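# Open a stand-up zip-lock pouch and leave it upright

## Task

Spread the zip-lock stand-up pouch's mouth open until it stays close to fully wide without help. The pouch must then stand straight up, not leaning, with all of its base flat on the table. Its top must not be noticeably pressed down or drooping, and no loose item may touch it. Finally release it and pull both grippers away.

## Robot and tools

Robot: two arms, left_arm and right_arm, each with a two-finger gripper. The fingers point along the gripper's +z axis and close along its y axis. end_effector_position is the point midway between the finger pads, roughly 1 cm short of the tips.

Frames: the scene frame has its origin at table height, midway between the nominal arm bases, with +z up and +x reaching out over the table. left_arm sits on the +y side; these names do not match image left or right. Calibrated bases: left_arm at (-0.004, +0.253, 0) m, quat_wxyz (+1.000, 0, 0, -0.023); right_arm at (+0.022, -0.242, 0) m, quat_wxyz (+1.000, 0, 0, -0.005). Each arm reports its gripper pose, velocities and Hand target in its own base frame. Printed positions and orientations may be off by a few centimetres, more at long reach.

The 14-number row: left_arm's dx, dy, dz, rx, ry, rz, opening, then the same seven for right_arm. Every value lies in [-1, 1]. dx, dy, dz, rx, ry, rz are an offset, not a pose: they are measured along that arm's own base axes from its Hand target as it stood when the action or call began. A value of 1.0 equals 0.6 m or 180 degrees; rx, ry, rz form a single rotation vector, turning about the Hand target position. A translation longer than 1.0 is scaled down along its direction. Sending the same offset twice moves the arm twice. Six zeros means no new request for that arm. opening is absolute: +1 fully open (0.093 m), -1 closed. A 0 in the opening slot is a real command, so repeat the current opening to leave a gripper alone.

execute_actions(actions, cameras): actions is a list of actions; each action is a table of at most 15 rows, one row per 1/30 s step; a shorter table keeps its last row until step 15. Within an action every row counts from the action's start pose, not from the row before. An empty actions list returns camera images and state. cameras picks names (cam_high, cam_left_wrist, cam_right_wrist, or ["all"]); an unknown name voids the call.

move(target, speed, blend, opening_speed, grip_force, blocking, cameras): target is one 14-number row, or a list of up to 15 rows; all rows are offsets from the same starting Hand targets, not chained. Paths are straight and end together, capped at 10 s. speed is path top speed in m/s, 0.002 to 2.9, default 0.25 (rotation up to twice that in rad/s); one value or one per target. blend (m) rounds corners of a list; 0 stops at each point. opening_speed, 0.2 or above, ramps the opening per second on the -1 to +1 scale. grip_force is a per-pad force cap in newtons, 10 to 50, one number or one per arm; it persists, and low values close slowly. blocking=false returns after 0.5 s while the motion continues. Openings in later list rows are applied only after everything comes to rest at that row. The result adds a move: line telling how it ended (done, off_target, moving, held, fault) and which limits acted (limits=paced means the pose was clipped, limits=held means steps were withheld). done means at rest within 10 mm and 2 degrees of the target; neither done nor off_target tells you about contact.

wait(seconds, 0 to 3600) lets time pass without new commands; a running move keeps going and may end it early. stop() brakes the current move. zoom_image(camera, region) enlarges [x0, y0, x1, y1] of that camera's newest image, at most 504 by 504 pixels; images are cam_high 504x504, wrist cameras 896x504. read_manual gives licence texts only. finished_scene(scene) ends the current scene, given its number; do not call anything else in the same reply after ending scene 1.

Result lines: end_effector_position (m) and end_effector_quat_wxyz; Hand target (the last commanded pose after clipping, origin for the next offsets); Tool commands; grip_measured (motor position on the -1..+1 scale; pads meet near -0.94, and each millimetre of object width adds about 0.0208; a per-gripper bias up to about 0.02 high); Joint positions, whose last entry is the finger opening in metres; Joint velocities (may say within noise or be omitted); joint torques (offset, noisy, joints 1 to 3 wrap at ±28 N m); MOTOR HOT at 75 °C and OVER-TEMPERATURE FAULT at 90 °C, after which that arm folds and stops working.

Behaviour: orientation commands are clipped to 40 degrees from the measured one each step. Friction and weight can leave the gripper short, low or tilted; check after each move and correct by sending the remaining gap as an offset. Small motions may go sideways or not happen. Fast moves overshoot and strike harder; aiming past a contact presses harder, and a stopped arm keeps pushing until commanded back. To hold, keep sending the closing number; to release, send well above the object's width reading.

Avoid: routing a path near an arm's own base (the elbow can whip round), grippers or wrist cameras meeting each other, closing one gripper on the other's fingers, hard hits on fixed or heavy objects, dropping or releasing moving items, anything leaving the table, and long stretched or pushing holds that overheat motors. A loose object may occasionally be nudged by outside forces.

Each tool is called in YAML: its name, and indented under it one key for each argument.

## Session

execute_actions:
  actions: []

Scene clock: 0.00 s.
left_arm: end_effector_position=(+0.3917, -0.0176, +0.0835) grip_measured=+1.000 end_effector_quat_wxyz=(+0.586, -0.010, +0.809, -0.035) | right_arm: end_effector_position=(+0.3717, -0.0306, +0.0716) grip_measured=+1.000 end_effector_quat_wxyz=(+0.560, +0.045, +0.826, -0.030)
Joint positions: left_arm=[-0.043 1.629 0.342 0.97 0.005 -0.07 0.093] | right_arm=[-0.063 1.562 0.293 0.89 0.043 0.018 0.093]
Joint velocities: within noise
Joint torques (N m): no reading
Heat: left arm: 30 °C; right arm: 34 °C.
Hand target: left_arm +0.3966, -0.0171, +0.0946; +0.600, -0.013, +0.799, -0.035 | right_arm +0.3767, -0.0318, +0.0821; +0.574, +0.044, +0.817, -0.034
Tool commands: left_gripper/opening=+1.0 right_gripper/opening=+1.0

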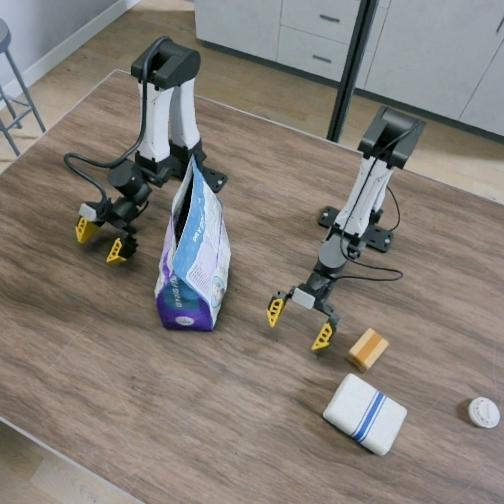

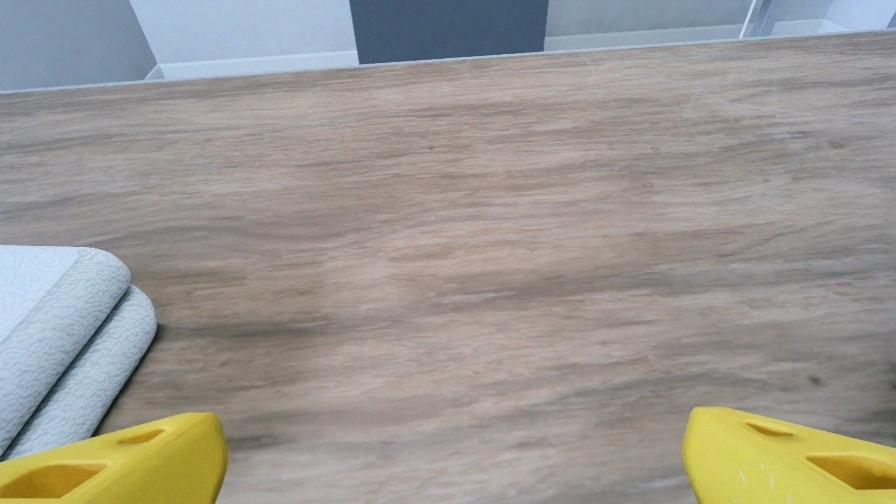

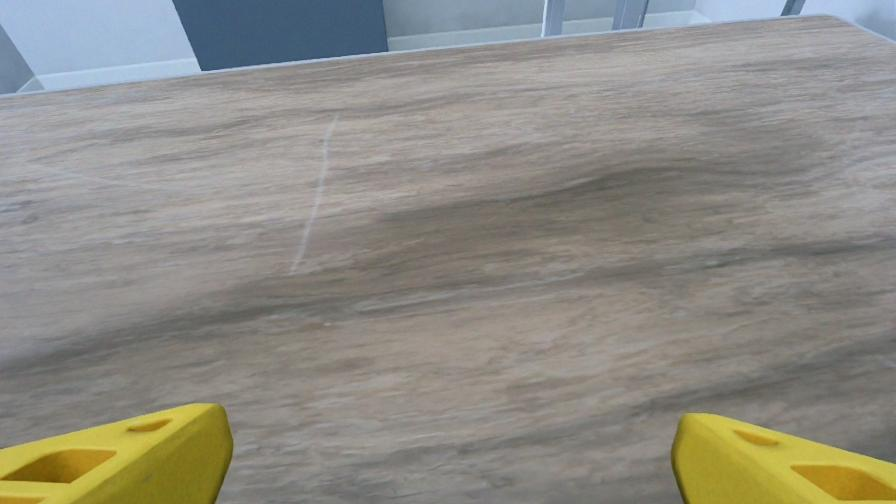

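zoom_image:
  camera: "cam_high"
  region: [60, 100, 360, 400]

zoom_image:
  camera: "cam_high"
  region: [140, 140, 250, 250]

Scaled by 1.680 from the camera's image (finer frame: 720x720).

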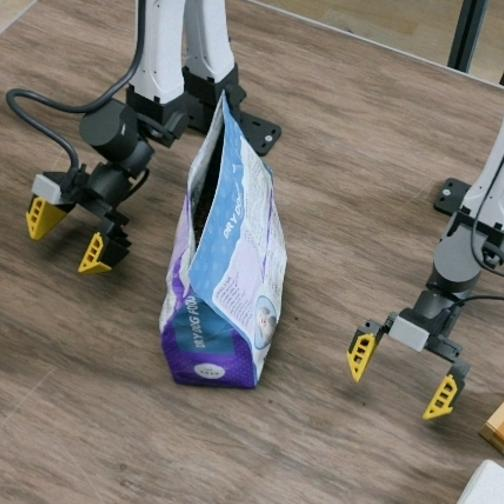

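Scaled by 4.582 from the camera's image (finer frame: 720x720).

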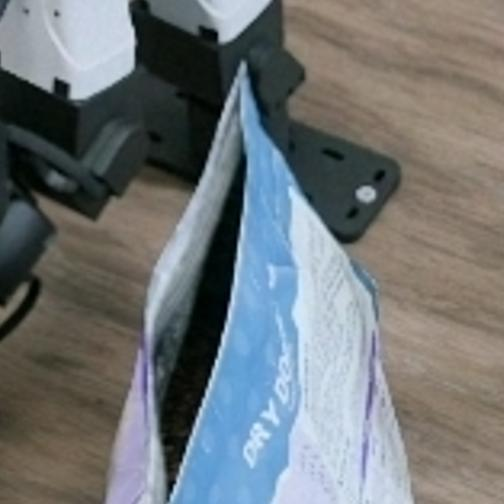

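move:
  target:
    - [0, 0, 0.4, 0, 0.1, 0, 1.0, -0.1, 0, 0.4, 0, 0.1, 0, 1.0]
    - [-0.303, -0.272, 0.442, 0.0577, 0.154, -0.223, 1.0, -0.2, 0, 0.45, 0, 0.1, 0, 1.0]
  blend: 0.05
  cameras: ["all"]

Scene clock: 65.37 s.
left_arm: end_effector_position=(+0.2193, -0.1843, +0.3511) grip_measured=+1.000 end_effector_quat_wxyz=(+0.346, +0.313, +0.870, -0.161) | right_arm: end_effector_position=(+0.2672, -0.0306, +0.3418) grip_measured=+1.000 end_effector_quat_wxyz=(+0.437, +0.043, +0.898, -0.037)
Joint positions: left_arm=[-0.641 1.201 1.666 -1.259 0.098 0.01 0.093] | right_arm=[-0.095 1.006 1.425 -1.083 0.03 -0.013 0.093]
Joint torques (N m): left_arm=[-0.57 -2.02 9.2 1.57 -0.17 -0.18] | right_arm=[-0.91 -1.92 9.26 1.49 -0.17 -0.11]
Heat: left arm: 37 °C; right arm: 41 °C.
Hand target: left_arm +0.2148, -0.1803, +0.3598; +0.346, +0.304, +0.873, -0.162 | right_arm +0.2567, -0.0318, +0.3521; +0.439, +0.038, +0.897, -0.041
Off the commanded pose: left_arm 0.011 m, 1 deg | right_arm 0.015 m, 1 deg.
move: off_target (left_arm, right_arm)

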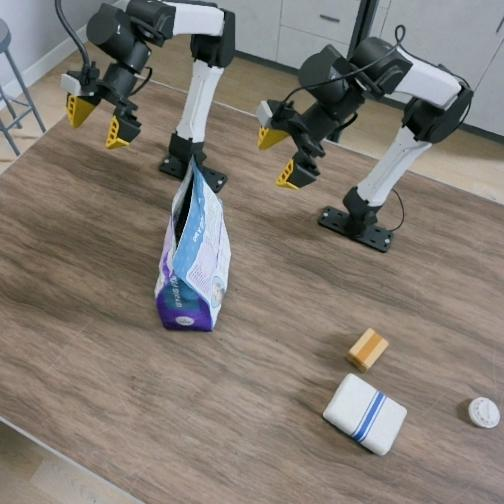

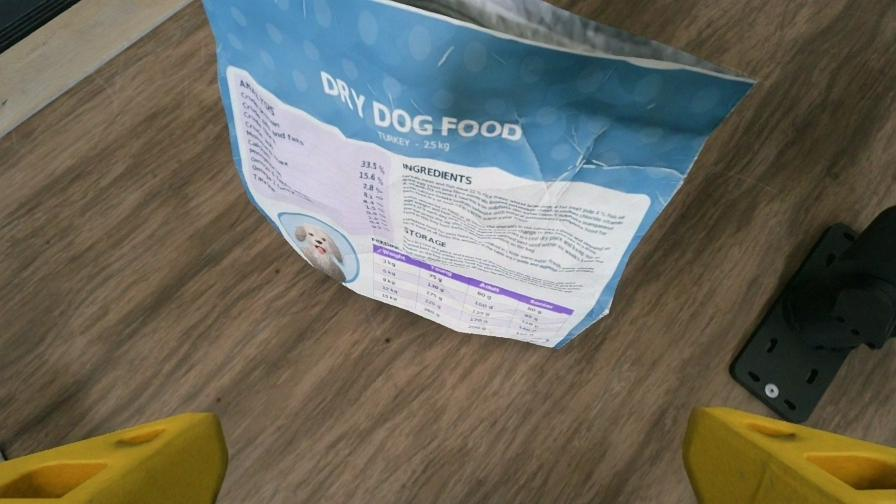

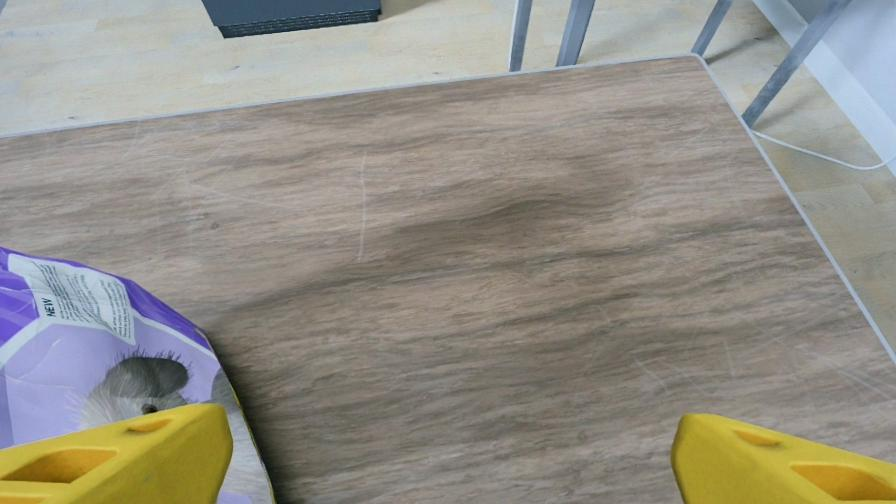

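zoom_image:
  camera: "cam_left_wrist"
  region: [200, 0, 704, 360]

zoom_image:
  camera: "cam_high"
  region: [130, 140, 260, 340]

Scaled by 1.000.

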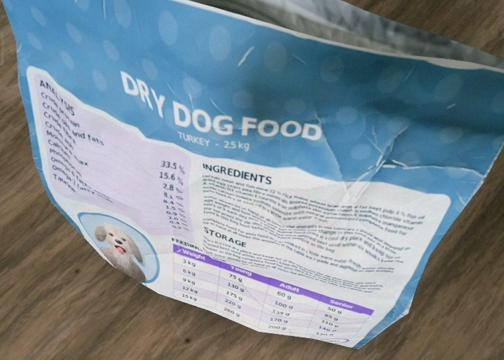

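Scaled by 2.520 from the camera's image (finer frame: 720x720).

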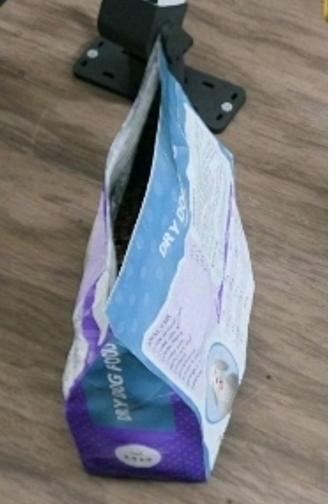

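move:
  target:
    - [0, 0, 0, 0, 0, 0, 1.0, -0.135, 0.2127, 0.10, 0, 0, 0.2, 1.0]
  cameras: ["all"]

Scene clock: 113.20 s.
left_arm: end_effector_position=(+0.2193, -0.1843, +0.3511) grip_measured=+1.000 end_effector_quat_wxyz=(+0.346, +0.313, +0.870, -0.161) | right_arm: end_effector_position=(+0.1803, +0.0990, +0.4130) grip_measured=+1.000 end_effector_quat_wxyz=(+0.442, -0.246, +0.857, +0.101)
Joint positions: left_arm=[-0.641 1.201 1.666 -1.259 0.098 0.01 0.093] | right_arm=[0.496 1.019 1.818 -1.428 -0.008 -0.061 0.093]
Joint torques (N m): left_arm=[-0.54 -2.06 9.18 1.57 -0.17 -0.17] | right_arm=[0.25 0.9 6.95 1.52 0.18 0.18]
Heat: left arm: 36 °C; right arm: 42 °C.
Hand target: left_arm +0.2148, -0.1803, +0.3598; +0.346, +0.304, +0.873, -0.162 | right_arm +0.1757, +0.0959, +0.4121; +0.430, -0.241, +0.865, +0.097
Off the commanded pose: left_arm 0.011 m, 1 deg | right_arm 0.006 m, 2 deg.
move: done

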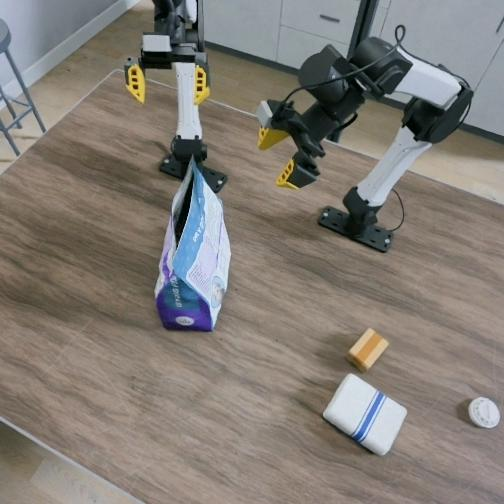

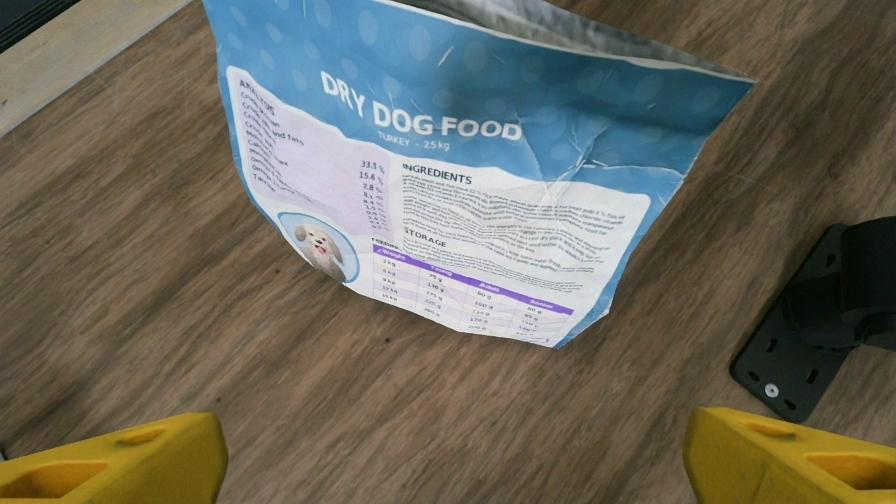

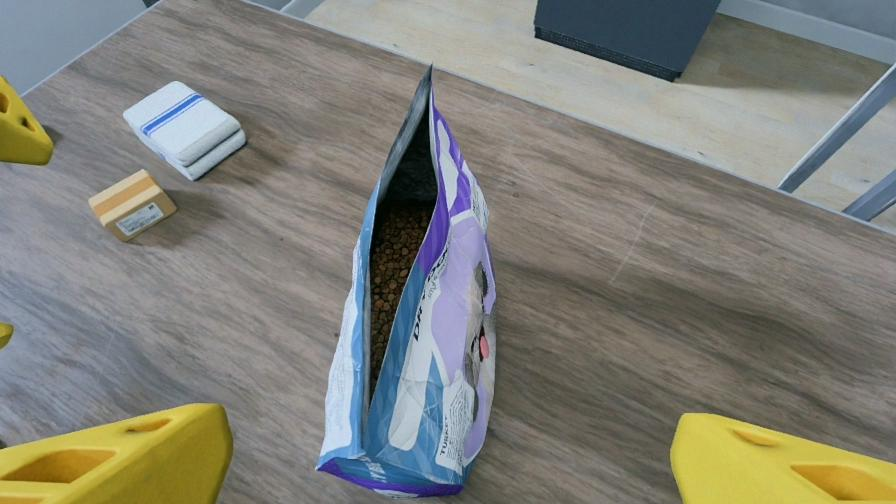

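zoom_image:
  camera: "cam_right_wrist"
  region: [270, 40, 570, 500]

Scaled by 1.096 from the camera's image (finer frame: 1280x720).

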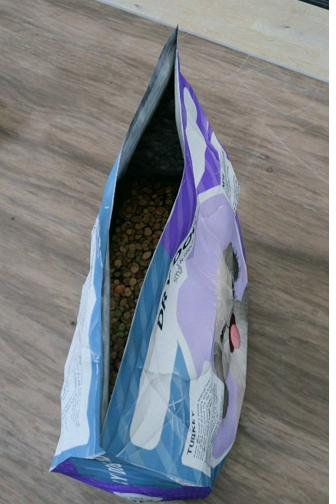

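move:
  target:
    - [0, 0, 0, 0, 0, 0, 1.0, 0.137, 0.1203, -0.1018, -0.0333, 0.0894, -0.0259, -1.0]
  speed: 0.15
  cameras: ["all"]

Scene clock: 167.63 s.
left_arm: end_effector_position=(+0.2193, -0.1843, +0.3511) grip_measured=+1.000 end_effector_quat_wxyz=(+0.346, +0.313, +0.870, -0.161) | right_arm: end_effector_position=(+0.2647, +0.1721, +0.3423) grip_measured=-0.989 end_effector_quat_wxyz=(+0.292, -0.218, +0.928, +0.071)
Joint positions: left_arm=[-0.641 1.201 1.666 -1.259 0.098 0.01 0.093] | right_arm=[0.623 1.447 1.924 -1.441 0.087 0.134 0]
Joint torques (N m): left_arm=[-0.54 -2.07 9.17 1.57 -0.16 -0.18] | right_arm=[0.32 -5.03 8.59 1.16 0.25 0.18]
Heat: left arm: 38 °C; right arm: 40 °C.
Hand target: left_arm +0.2148, -0.1803, +0.3598; +0.346, +0.304, +0.873, -0.162 | right_arm +0.2579, +0.1680, +0.3510; +0.295, -0.211, +0.929, +0.067
Off the commanded pose: left_arm 0.011 m, 1 deg | right_arm 0.012 m, 1 deg.
move: off_target (right_arm)

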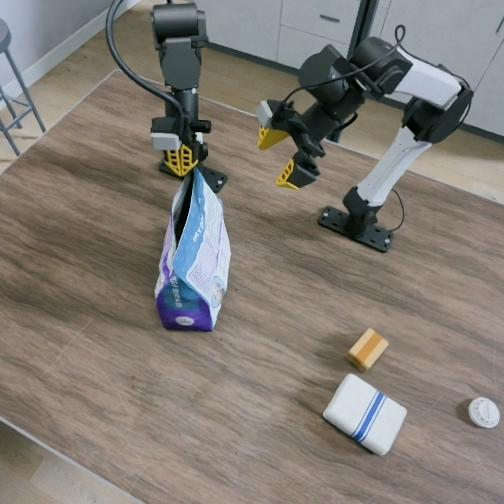

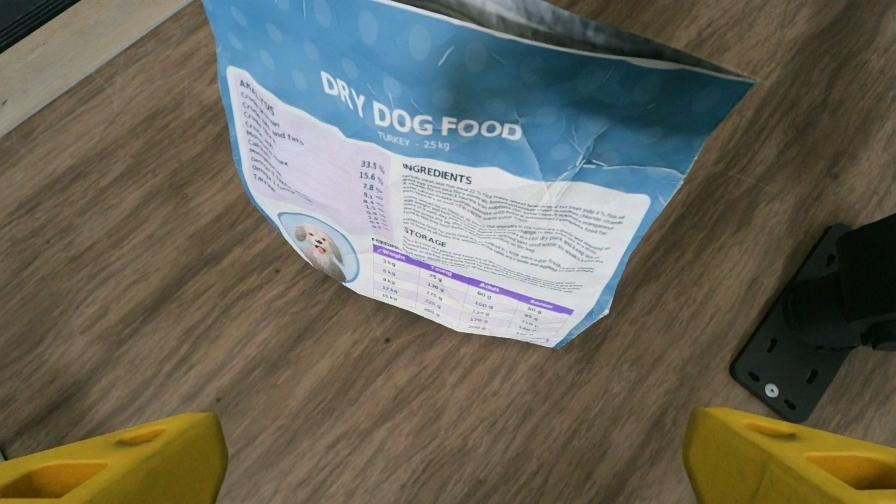

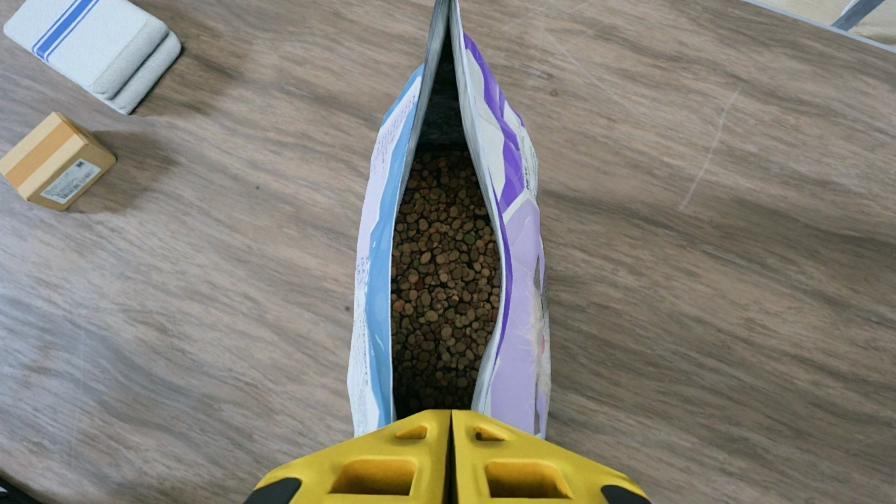

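move:
  target:
    - [0, 0, 0, 0, 0, 0, 1.0, 0.0427, 0.0216, -0.0682, 0, 0, 0, -1.0]
  speed: 0.06
  cameras: ["all"]

Scene clock: 179.07 s.
left_arm: end_effector_position=(+0.2193, -0.1843, +0.3511) grip_measured=+1.000 end_effector_quat_wxyz=(+0.346, +0.313, +0.870, -0.161) | right_arm: end_effector_position=(+0.2750, +0.1795, +0.3027) grip_measured=-0.989 end_effector_quat_wxyz=(+0.268, -0.221, +0.936, +0.061)
Joint positions: left_arm=[-0.641 1.201 1.666 -1.259 0.098 0.01 0.093] | right_arm=[0.623 1.447 1.764 -1.337 0.087 0.134 0]
Joint torques (N m): left_arm=[-0.54 -2.04 9.14 1.56 -0.17 -0.17] | right_arm=[-0.83 -6.53 4.18 2.18 0.12 0.02]
Heat: left arm: 38 °C; right arm: 40 °C.
Hand target: left_arm +0.2148, -0.1803, +0.3598; +0.346, +0.304, +0.873, -0.162 | right_arm +0.2835, +0.1810, +0.3101; +0.295, -0.211, +0.929, +0.067
Off the commanded pose: left_arm 0.011 m, 1 deg | right_arm 0.011 m, 3 deg.
move: off_target (right_arm)

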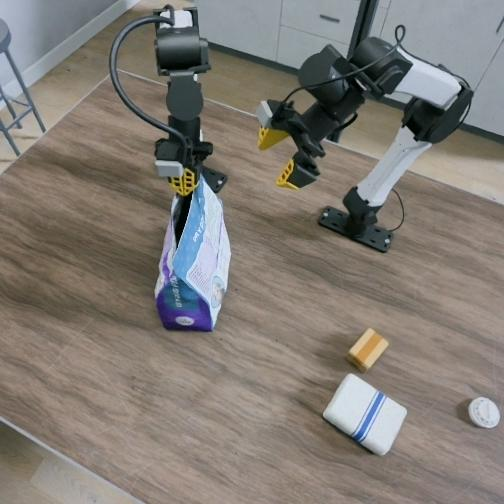

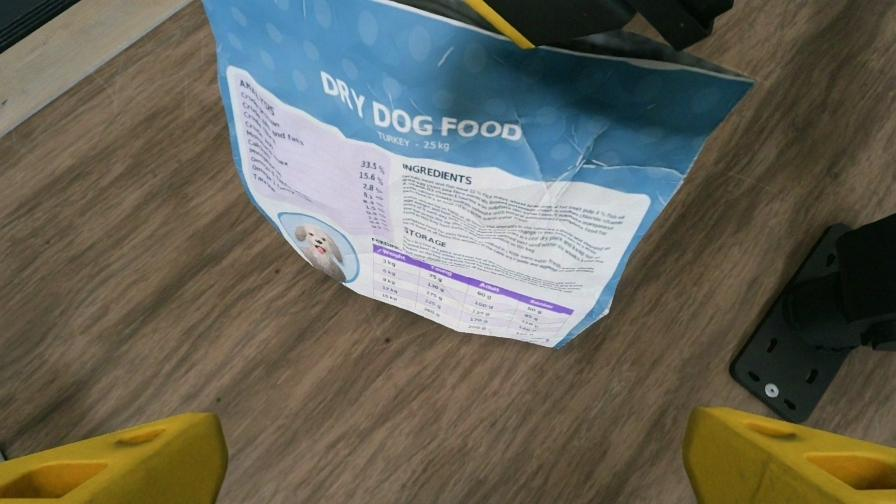

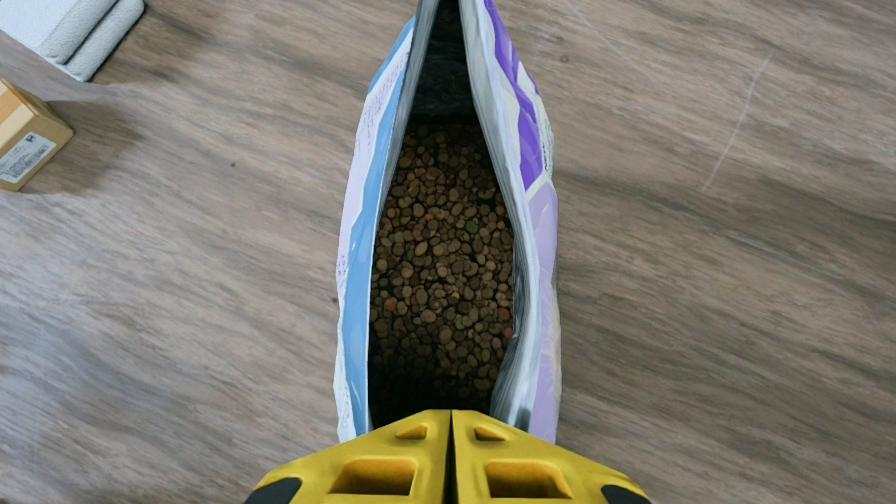

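zoom_image:
  camera: "cam_high"
  region: [130, 130, 260, 340]

zoom_image:
  camera: "cam_left_wrist"
  region: [400, 0, 800, 130]

Scaled by 2.400 from the camera's image (finer frame: 720x720).

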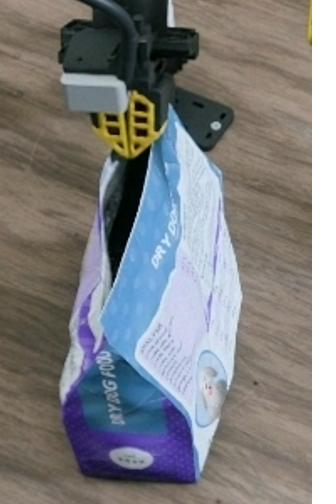

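Scaled by 1.260 from the camera's image (finer frame: 1280x720).

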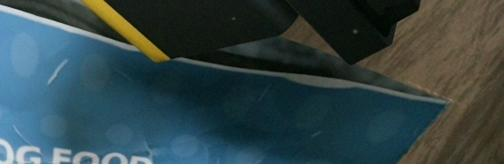

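move:
  target:
    - [0, 0, 0, 0, 0, 0, 1.0, 0, 0, 0, 0, 0, 0, -0.3]
  opening_speed: 0.5
  cameras: ["cam_high", "cam_right_wrist"]

Scene clock: 187.17 s.
left_arm: end_effector_position=(+0.2193, -0.1843, +0.3511) grip_measured=+1.000 end_effector_quat_wxyz=(+0.346, +0.313, +0.870, -0.161) | right_arm: end_effector_position=(+0.2753, +0.1797, +0.3029) grip_measured=-0.302 end_effector_quat_wxyz=(+0.268, -0.221, +0.936, +0.062)
Joint positions: left_arm=[-0.641 1.201 1.666 -1.259 0.098 0.01 0.093] | right_arm=[0.623 1.447 1.764 -1.336 0.087 0.134 0.031]
Joint torques (N m): left_arm=[-0.55 -2.02 9.21 1.57 -0.16 -0.17] | right_arm=[-0.8 -6.49 4.18 2.17 0.12 0.04]
Heat: left arm: 38 °C; right arm: 39 °C.
Hand target: left_arm +0.2148, -0.1803, +0.3598; +0.346, +0.304, +0.873, -0.162 | right_arm +0.2835, +0.1810, +0.3101; +0.295, -0.211, +0.929, +0.067
Off the commanded pose: left_arm 0.011 m, 1 deg | right_arm 0.011 m, 3 deg.
move: done

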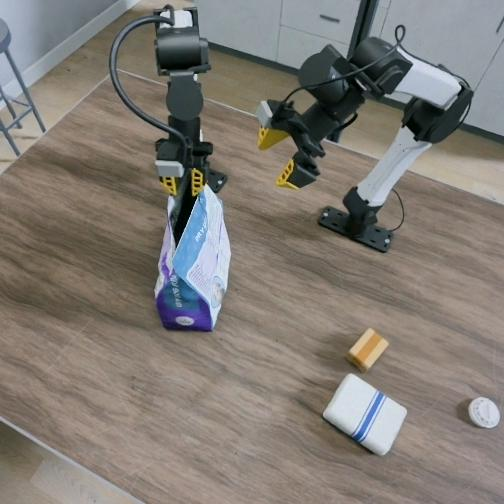

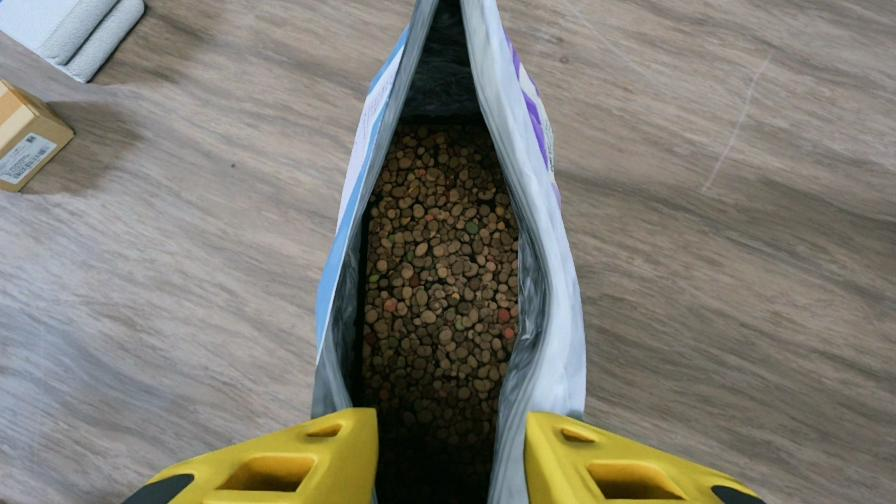

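move:
  target:
    - [0, 0, 0, 0, 0, 0, 1.0, 0, 0, 0, 0, 0, 0, 0.2]
  opening_speed: 0.5
  cameras: ["cam_high", "cam_right_wrist"]

Scene clock: 190.87 s.
left_arm: end_effector_position=(+0.2193, -0.1843, +0.3511) grip_measured=+1.000 end_effector_quat_wxyz=(+0.346, +0.313, +0.870, -0.161) | right_arm: end_effector_position=(+0.2761, +0.1784, +0.3029) grip_measured=+0.198 end_effector_quat_wxyz=(+0.268, -0.219, +0.936, +0.061)
Joint positions: left_arm=[-0.641 1.201 1.666 -1.259 0.098 0.01 0.093] | right_arm=[0.618 1.447 1.764 -1.336 0.087 0.134 0.055]
Joint torques (N m): left_arm=[-0.54 -2 9.16 1.56 -0.17 -0.17] | right_arm=[-0.79 -6.5 4.22 2.17 0.12 0.03]
Heat: left arm: 39 °C; right arm: 40 °C.
Hand target: left_arm +0.2148, -0.1803, +0.3598; +0.346, +0.304, +0.873, -0.162 | right_arm +0.2835, +0.1810, +0.3101; +0.295, -0.211, +0.929, +0.067
Off the commanded pose: left_arm 0.011 m, 1 deg | right_arm 0.011 m, 3 deg.
move: done

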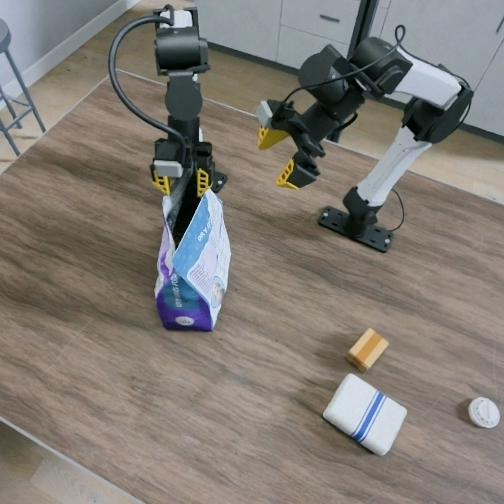

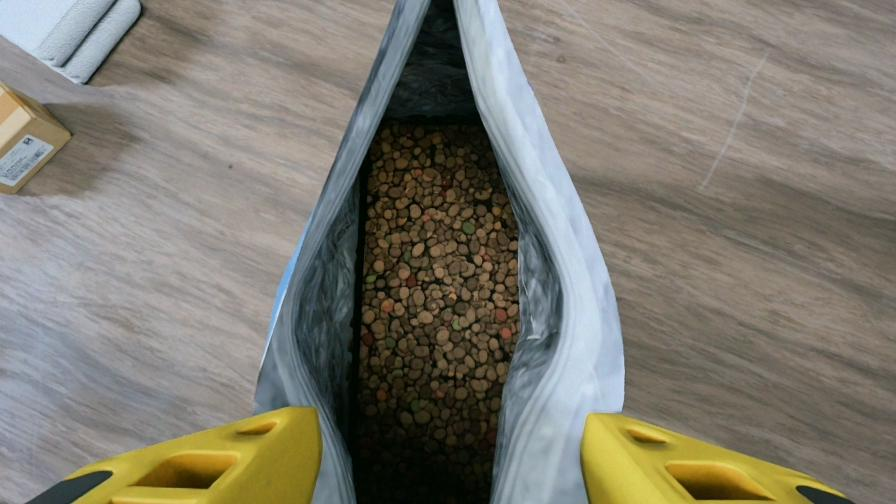

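move:
  target:
    - [0, 0, 0, 0, 0, 0, 1.0, 0, 0, 0, 0, 0, 0, 0.65]
  opening_speed: 0.5
  cameras: ["cam_high", "cam_right_wrist"]

Scene clock: 193.80 s.
left_arm: end_effector_position=(+0.2193, -0.1843, +0.3511) grip_measured=+1.000 end_effector_quat_wxyz=(+0.346, +0.313, +0.870, -0.161) | right_arm: end_effector_position=(+0.2775, +0.1762, +0.3031) grip_measured=+0.648 end_effector_quat_wxyz=(+0.271, -0.216, +0.936, +0.055)
Joint positions: left_arm=[-0.641 1.201 1.666 -1.259 0.098 0.01 0.093] | right_arm=[0.617 1.447 1.764 -1.336 0.099 0.134 0.076]
Joint torques (N m): left_arm=[-0.61 -2.03 9.2 1.57 -0.16 -0.17] | right_arm=[-0.85 -6.49 4.18 2.18 0.11 0.03]
Heat: left arm: 39 °C; right arm: 40 °C.
Hand target: left_arm +0.2148, -0.1803, +0.3598; +0.346, +0.304, +0.873, -0.162 | right_arm +0.2835, +0.1810, +0.3101; +0.295, -0.211, +0.929, +0.067
Off the commanded pose: left_arm 0.011 m, 1 deg | right_arm 0.010 m, 3 deg.
move: done

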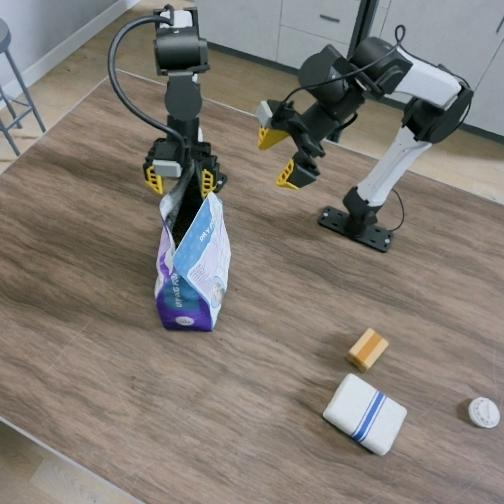

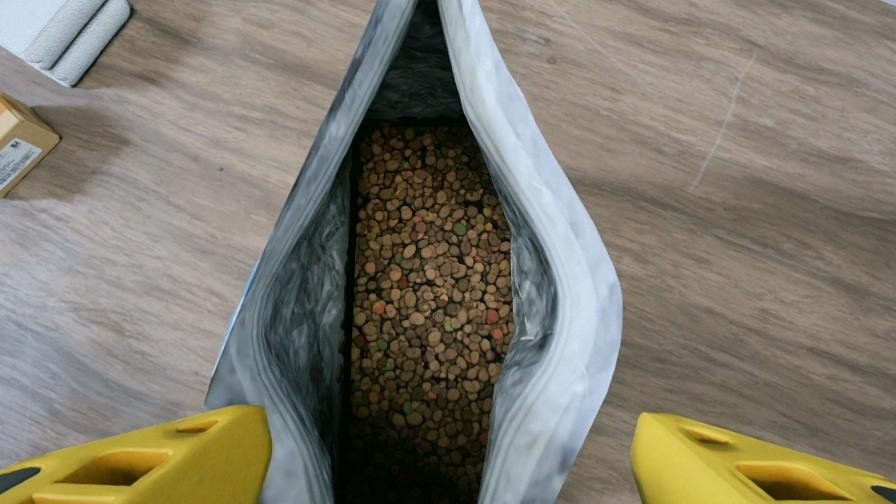

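zoom_image:
  camera: "cam_right_wrist"
  region: [200, 250, 704, 504]

zoom_image:
  camera: "cam_high"
  region: [130, 130, 260, 260]

Scaled by 1.000.

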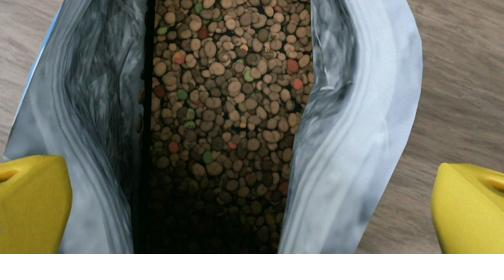

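Scaled by 3.877 from the camera's image (finer frame: 720x720).

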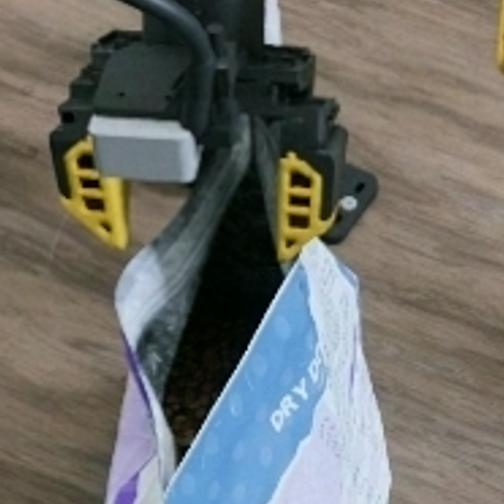

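move:
  target:
    - [0, 0, 0, 0, 0, 0, 1.0, -0.034, -0.0173, 0.0545, 0, 0, 0, 0.65]
    - [0, 0, 0, 0, 0, 0, 1.0, -0.034, -0.0173, 0.0545, 0, 0, 0, -0.6]
  speed: 0.1
  cameras: ["cam_high", "cam_right_wrist"]

Scene clock: 202.63 s.
left_arm: end_effector_position=(+0.2193, -0.1843, +0.3511) grip_measured=+1.000 end_effector_quat_wxyz=(+0.346, +0.313, +0.870, -0.161) | right_arm: end_effector_position=(+0.2713, +0.1740, +0.3315) grip_measured=-0.598 end_effector_quat_wxyz=(+0.289, -0.210, +0.931, +0.069)
Joint positions: left_arm=[-0.641 1.201 1.666 -1.259 0.098 0.01 0.093] | right_arm=[0.618 1.447 1.873 -1.399 0.092 0.146 0.016]
Joint torques (N m): left_arm=[-0.54 -2.02 9.18 1.56 -0.17 -0.17] | right_arm=[0.4 -5.81 8.85 1.15 0.16 0.14]
Heat: left arm: 39 °C; right arm: 41 °C.
Hand target: left_arm +0.2148, -0.1803, +0.3598; +0.346, +0.304, +0.873, -0.162 | right_arm +0.2631, +0.1706, +0.3428; +0.295, -0.211, +0.929, +0.067
Off the commanded pose: left_arm 0.011 m, 1 deg | right_arm 0.014 m, 1 deg.
move: off_target (right_arm); target 2's new opening was sent with right_arm's hand 0.014 m and 1 deg from that target

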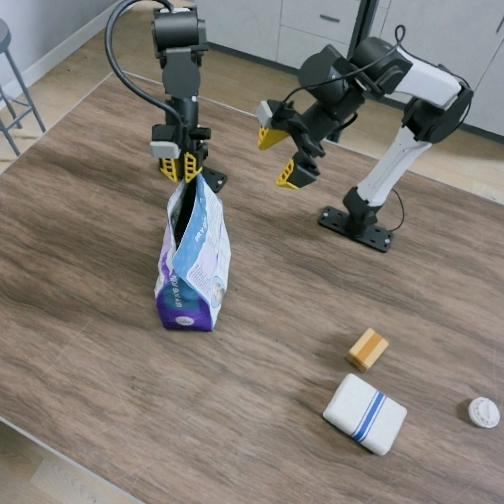

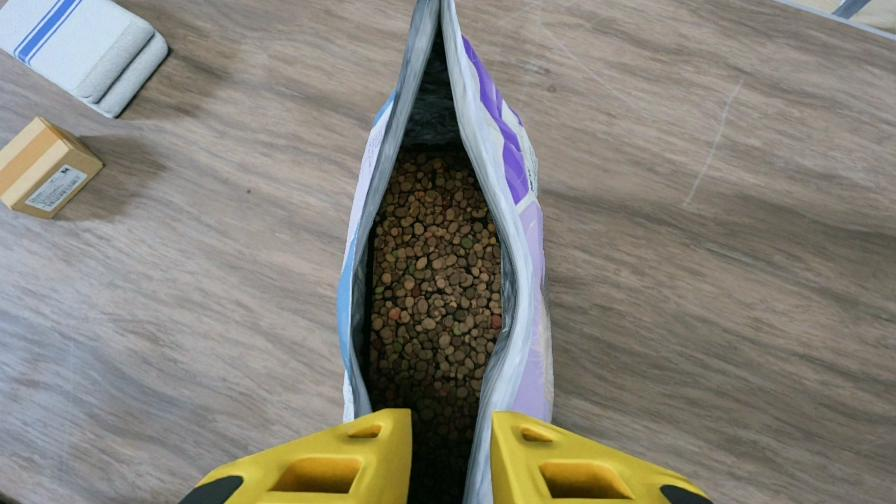

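move:
  target:
    - [0, 0, 0, 0, 0, 0, 1.0, 0.0857, 0.043, -0.113, 0, 0, 0, -1.0]
  speed: 0.08
  cameras: ["cam_high", "cam_right_wrist"]

Scene clock: 212.23 s.
left_arm: end_effector_position=(+0.2193, -0.1843, +0.3511) grip_measured=+1.000 end_effector_quat_wxyz=(+0.346, +0.313, +0.870, -0.161) | right_arm: end_effector_position=(+0.3020, +0.1938, +0.2738) grip_measured=-0.989 end_effector_quat_wxyz=(+0.276, -0.211, +0.936, +0.062)
Joint positions: left_arm=[-0.641 1.201 1.666 -1.259 0.098 0.01 0.093] | right_arm=[0.614 1.486 1.658 -1.176 0.092 0.143 0]
Joint torques (N m): left_arm=[-0.54 -2 9.14 1.56 -0.16 -0.17] | right_arm=[-1.03 -5.75 4.49 2.26 -0.06 -0.1]
Heat: left arm: 39 °C; right arm: 39 °C.
Hand target: left_arm +0.2148, -0.1803, +0.3598; +0.346, +0.304, +0.873, -0.162 | right_arm +0.3146, +0.1964, +0.2750; +0.295, -0.211, +0.929, +0.067
Off the commanded pose: left_arm 0.011 m, 1 deg | right_arm 0.013 m, 2 deg.
move: off_target (right_arm)

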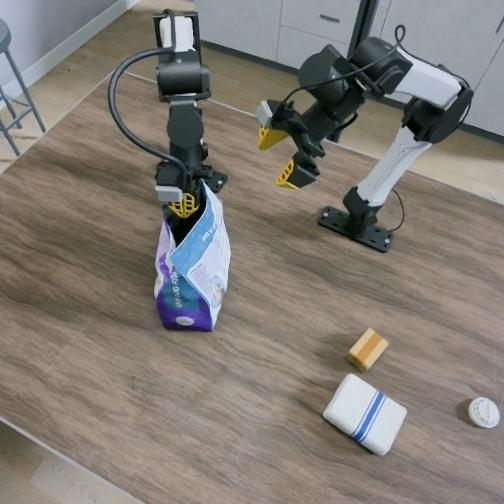

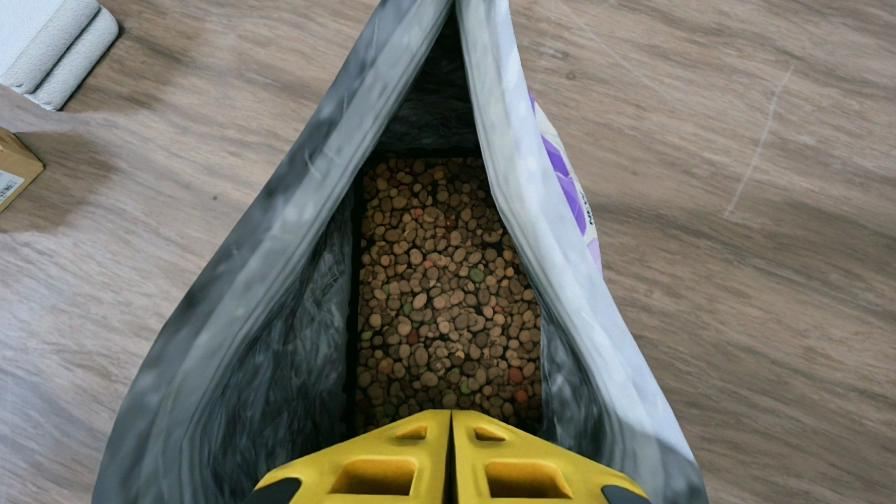

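move:
  target:
    - [0, 0, 0, 0, 0, 0, 1.0, 0, 0, 0, 0, 0, 0, 0.2]
  opening_speed: 0.6
  cameras: ["cam_high", "cam_right_wrist"]

Scene clock: 216.67 s.
left_arm: end_effector_position=(+0.2193, -0.1843, +0.3511) grip_measured=+1.000 end_effector_quat_wxyz=(+0.346, +0.313, +0.870, -0.161) | right_arm: end_effector_position=(+0.3022, +0.1940, +0.2740) grip_measured=+0.198 end_effector_quat_wxyz=(+0.277, -0.212, +0.935, +0.062)
Joint positions: left_arm=[-0.641 1.201 1.666 -1.259 0.098 0.01 0.093] | right_arm=[0.614 1.486 1.658 -1.175 0.092 0.142 0.055]
Joint torques (N m): left_arm=[-0.57 -2.06 9.18 1.56 -0.16 -0.17] | right_arm=[-1.01 -5.7 4.53 2.25 -0.06 -0.09]
Heat: left arm: 39 °C; right arm: 40 °C.
Hand target: left_arm +0.2148, -0.1803, +0.3598; +0.346, +0.304, +0.873, -0.162 | right_arm +0.3146, +0.1964, +0.2750; +0.295, -0.211, +0.929, +0.067
Off the commanded pose: left_arm 0.011 m, 1 deg | right_arm 0.013 m, 2 deg.
move: done

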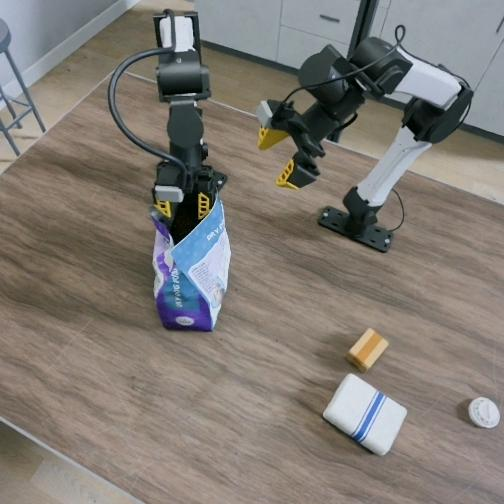

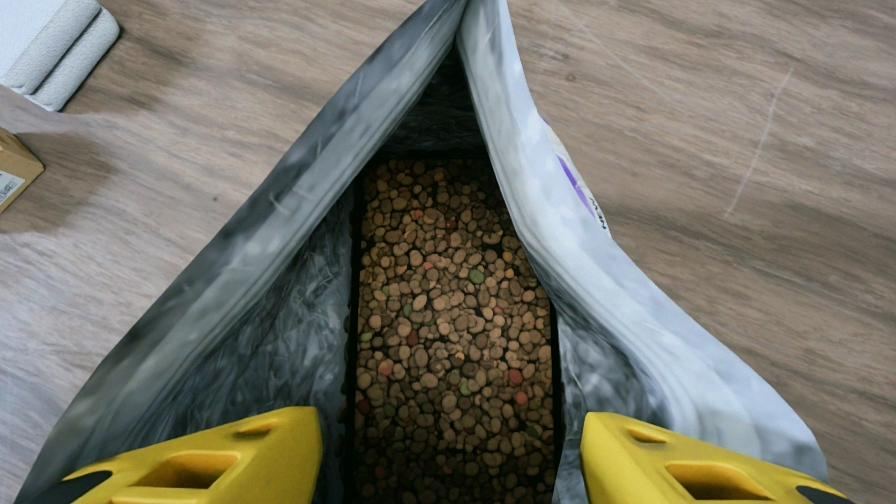

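move:
  target:
    - [0, 0, 0, 0, 0, 0, 1.0, 0, 0, 0, 0, 0, 0, 0.6]
  opening_speed: 0.5
  cameras: ["cam_high", "cam_right_wrist"]

zoom_image:
  camera: "cam_high"
  region: [130, 130, 260, 340]

Scene clock: 219.87 s.
left_arm: end_effector_position=(+0.2193, -0.1843, +0.3511) grip_measured=+1.000 end_effector_quat_wxyz=(+0.346, +0.313, +0.870, -0.161) | right_arm: end_effector_position=(+0.3048, +0.1905, +0.2742) grip_measured=+0.598 end_effector_quat_wxyz=(+0.278, -0.212, +0.935, +0.059)
Joint positions: left_arm=[-0.641 1.201 1.666 -1.259 0.098 0.01 0.093] | right_arm=[0.601 1.486 1.658 -1.173 0.092 0.128 0.074]
Joint torques (N m): left_arm=[-0.61 -2 9.17 1.57 -0.17 -0.18] | right_arm=[-1.01 -5.81 4.53 2.23 -0.05 -0.1]
Heat: left arm: 39 °C; right arm: 40 °C.
Hand target: left_arm +0.2148, -0.1803, +0.3598; +0.346, +0.304, +0.873, -0.162 | right_arm +0.3146, +0.1964, +0.2750; +0.295, -0.211, +0.929, +0.067
Off the commanded pose: left_arm 0.011 m, 1 deg | right_arm 0.011 m, 2 deg.
move: done

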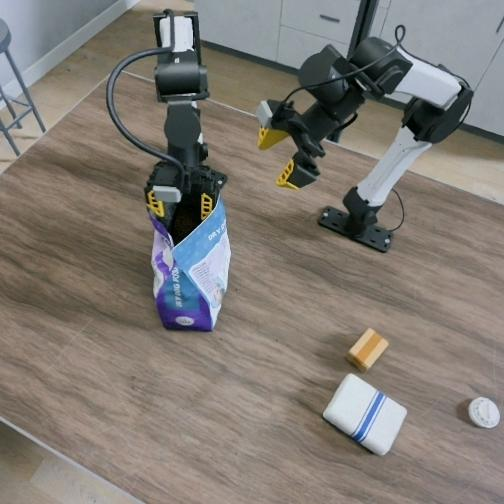

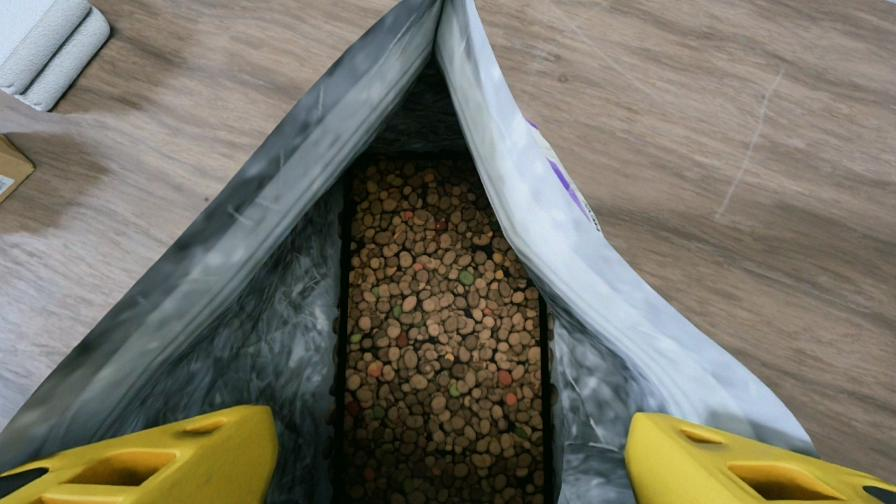

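Scaled by 2.400 from the camera's image (finer frame: 720x720).

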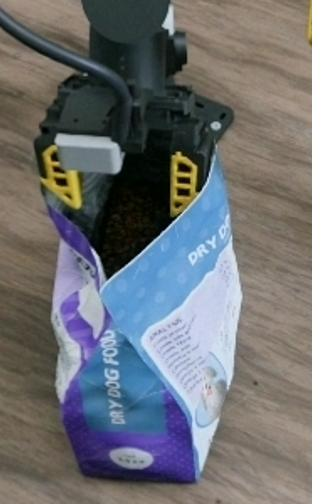

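move:
  target:
    - [0, 0, 0, 0, 0, 0, 1.0, 0, 0, 0, 0, 0, 0, 1.0]
  opening_speed: 0.5
  cameras: ["cam_high", "cam_right_wrist"]

zoom_image:
  camera: "cam_high"
  region: [130, 130, 260, 340]

Scene clock: 225.47 s.
left_arm: end_effector_position=(+0.2193, -0.1843, +0.3511) grip_measured=+1.000 end_effector_quat_wxyz=(+0.346, +0.313, +0.870, -0.161) | right_arm: end_effector_position=(+0.3057, +0.1891, +0.2742) grip_measured=+1.000 end_effector_quat_wxyz=(+0.278, -0.210, +0.935, +0.058)
Joint positions: left_arm=[-0.641 1.201 1.666 -1.259 0.098 0.01 0.093] | right_arm=[0.597 1.486 1.658 -1.173 0.092 0.128 0.093]
Joint torques (N m): left_arm=[-0.58 -2 9.18 1.56 -0.17 -0.18] | right_arm=[-0.79 -5.74 4.49 2.22 -0.04 -0.06]
Heat: left arm: 39 °C; right arm: 41 °C.
Hand target: left_arm +0.2148, -0.1803, +0.3598; +0.346, +0.304, +0.873, -0.162 | right_arm +0.3146, +0.1964, +0.2750; +0.295, -0.211, +0.929, +0.067
Off the commanded pose: left_arm 0.011 m, 1 deg | right_arm 0.012 m, 2 deg.
move: done

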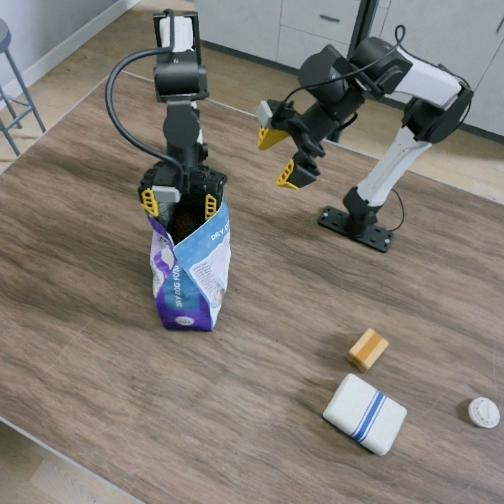

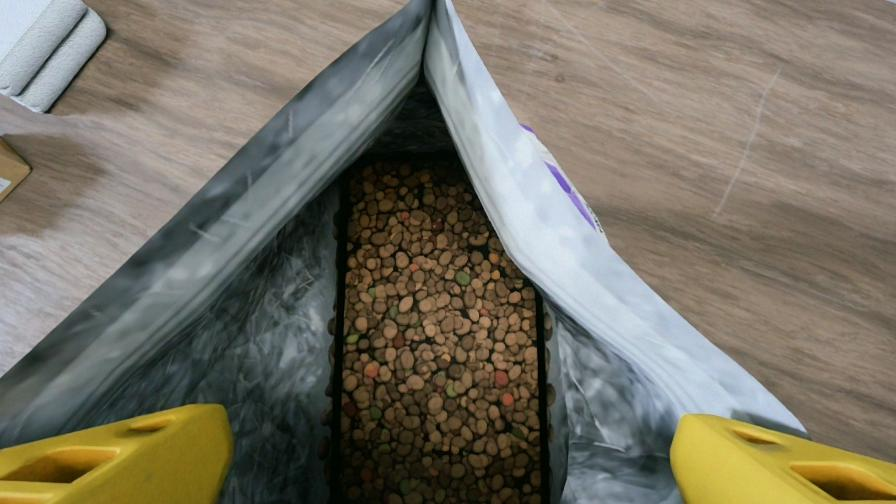

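Scaled by 2.400 from the camera's image (finer frame: 720x720).

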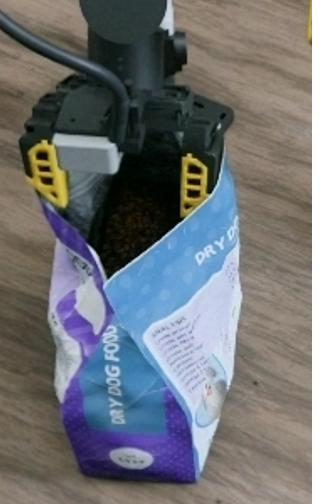

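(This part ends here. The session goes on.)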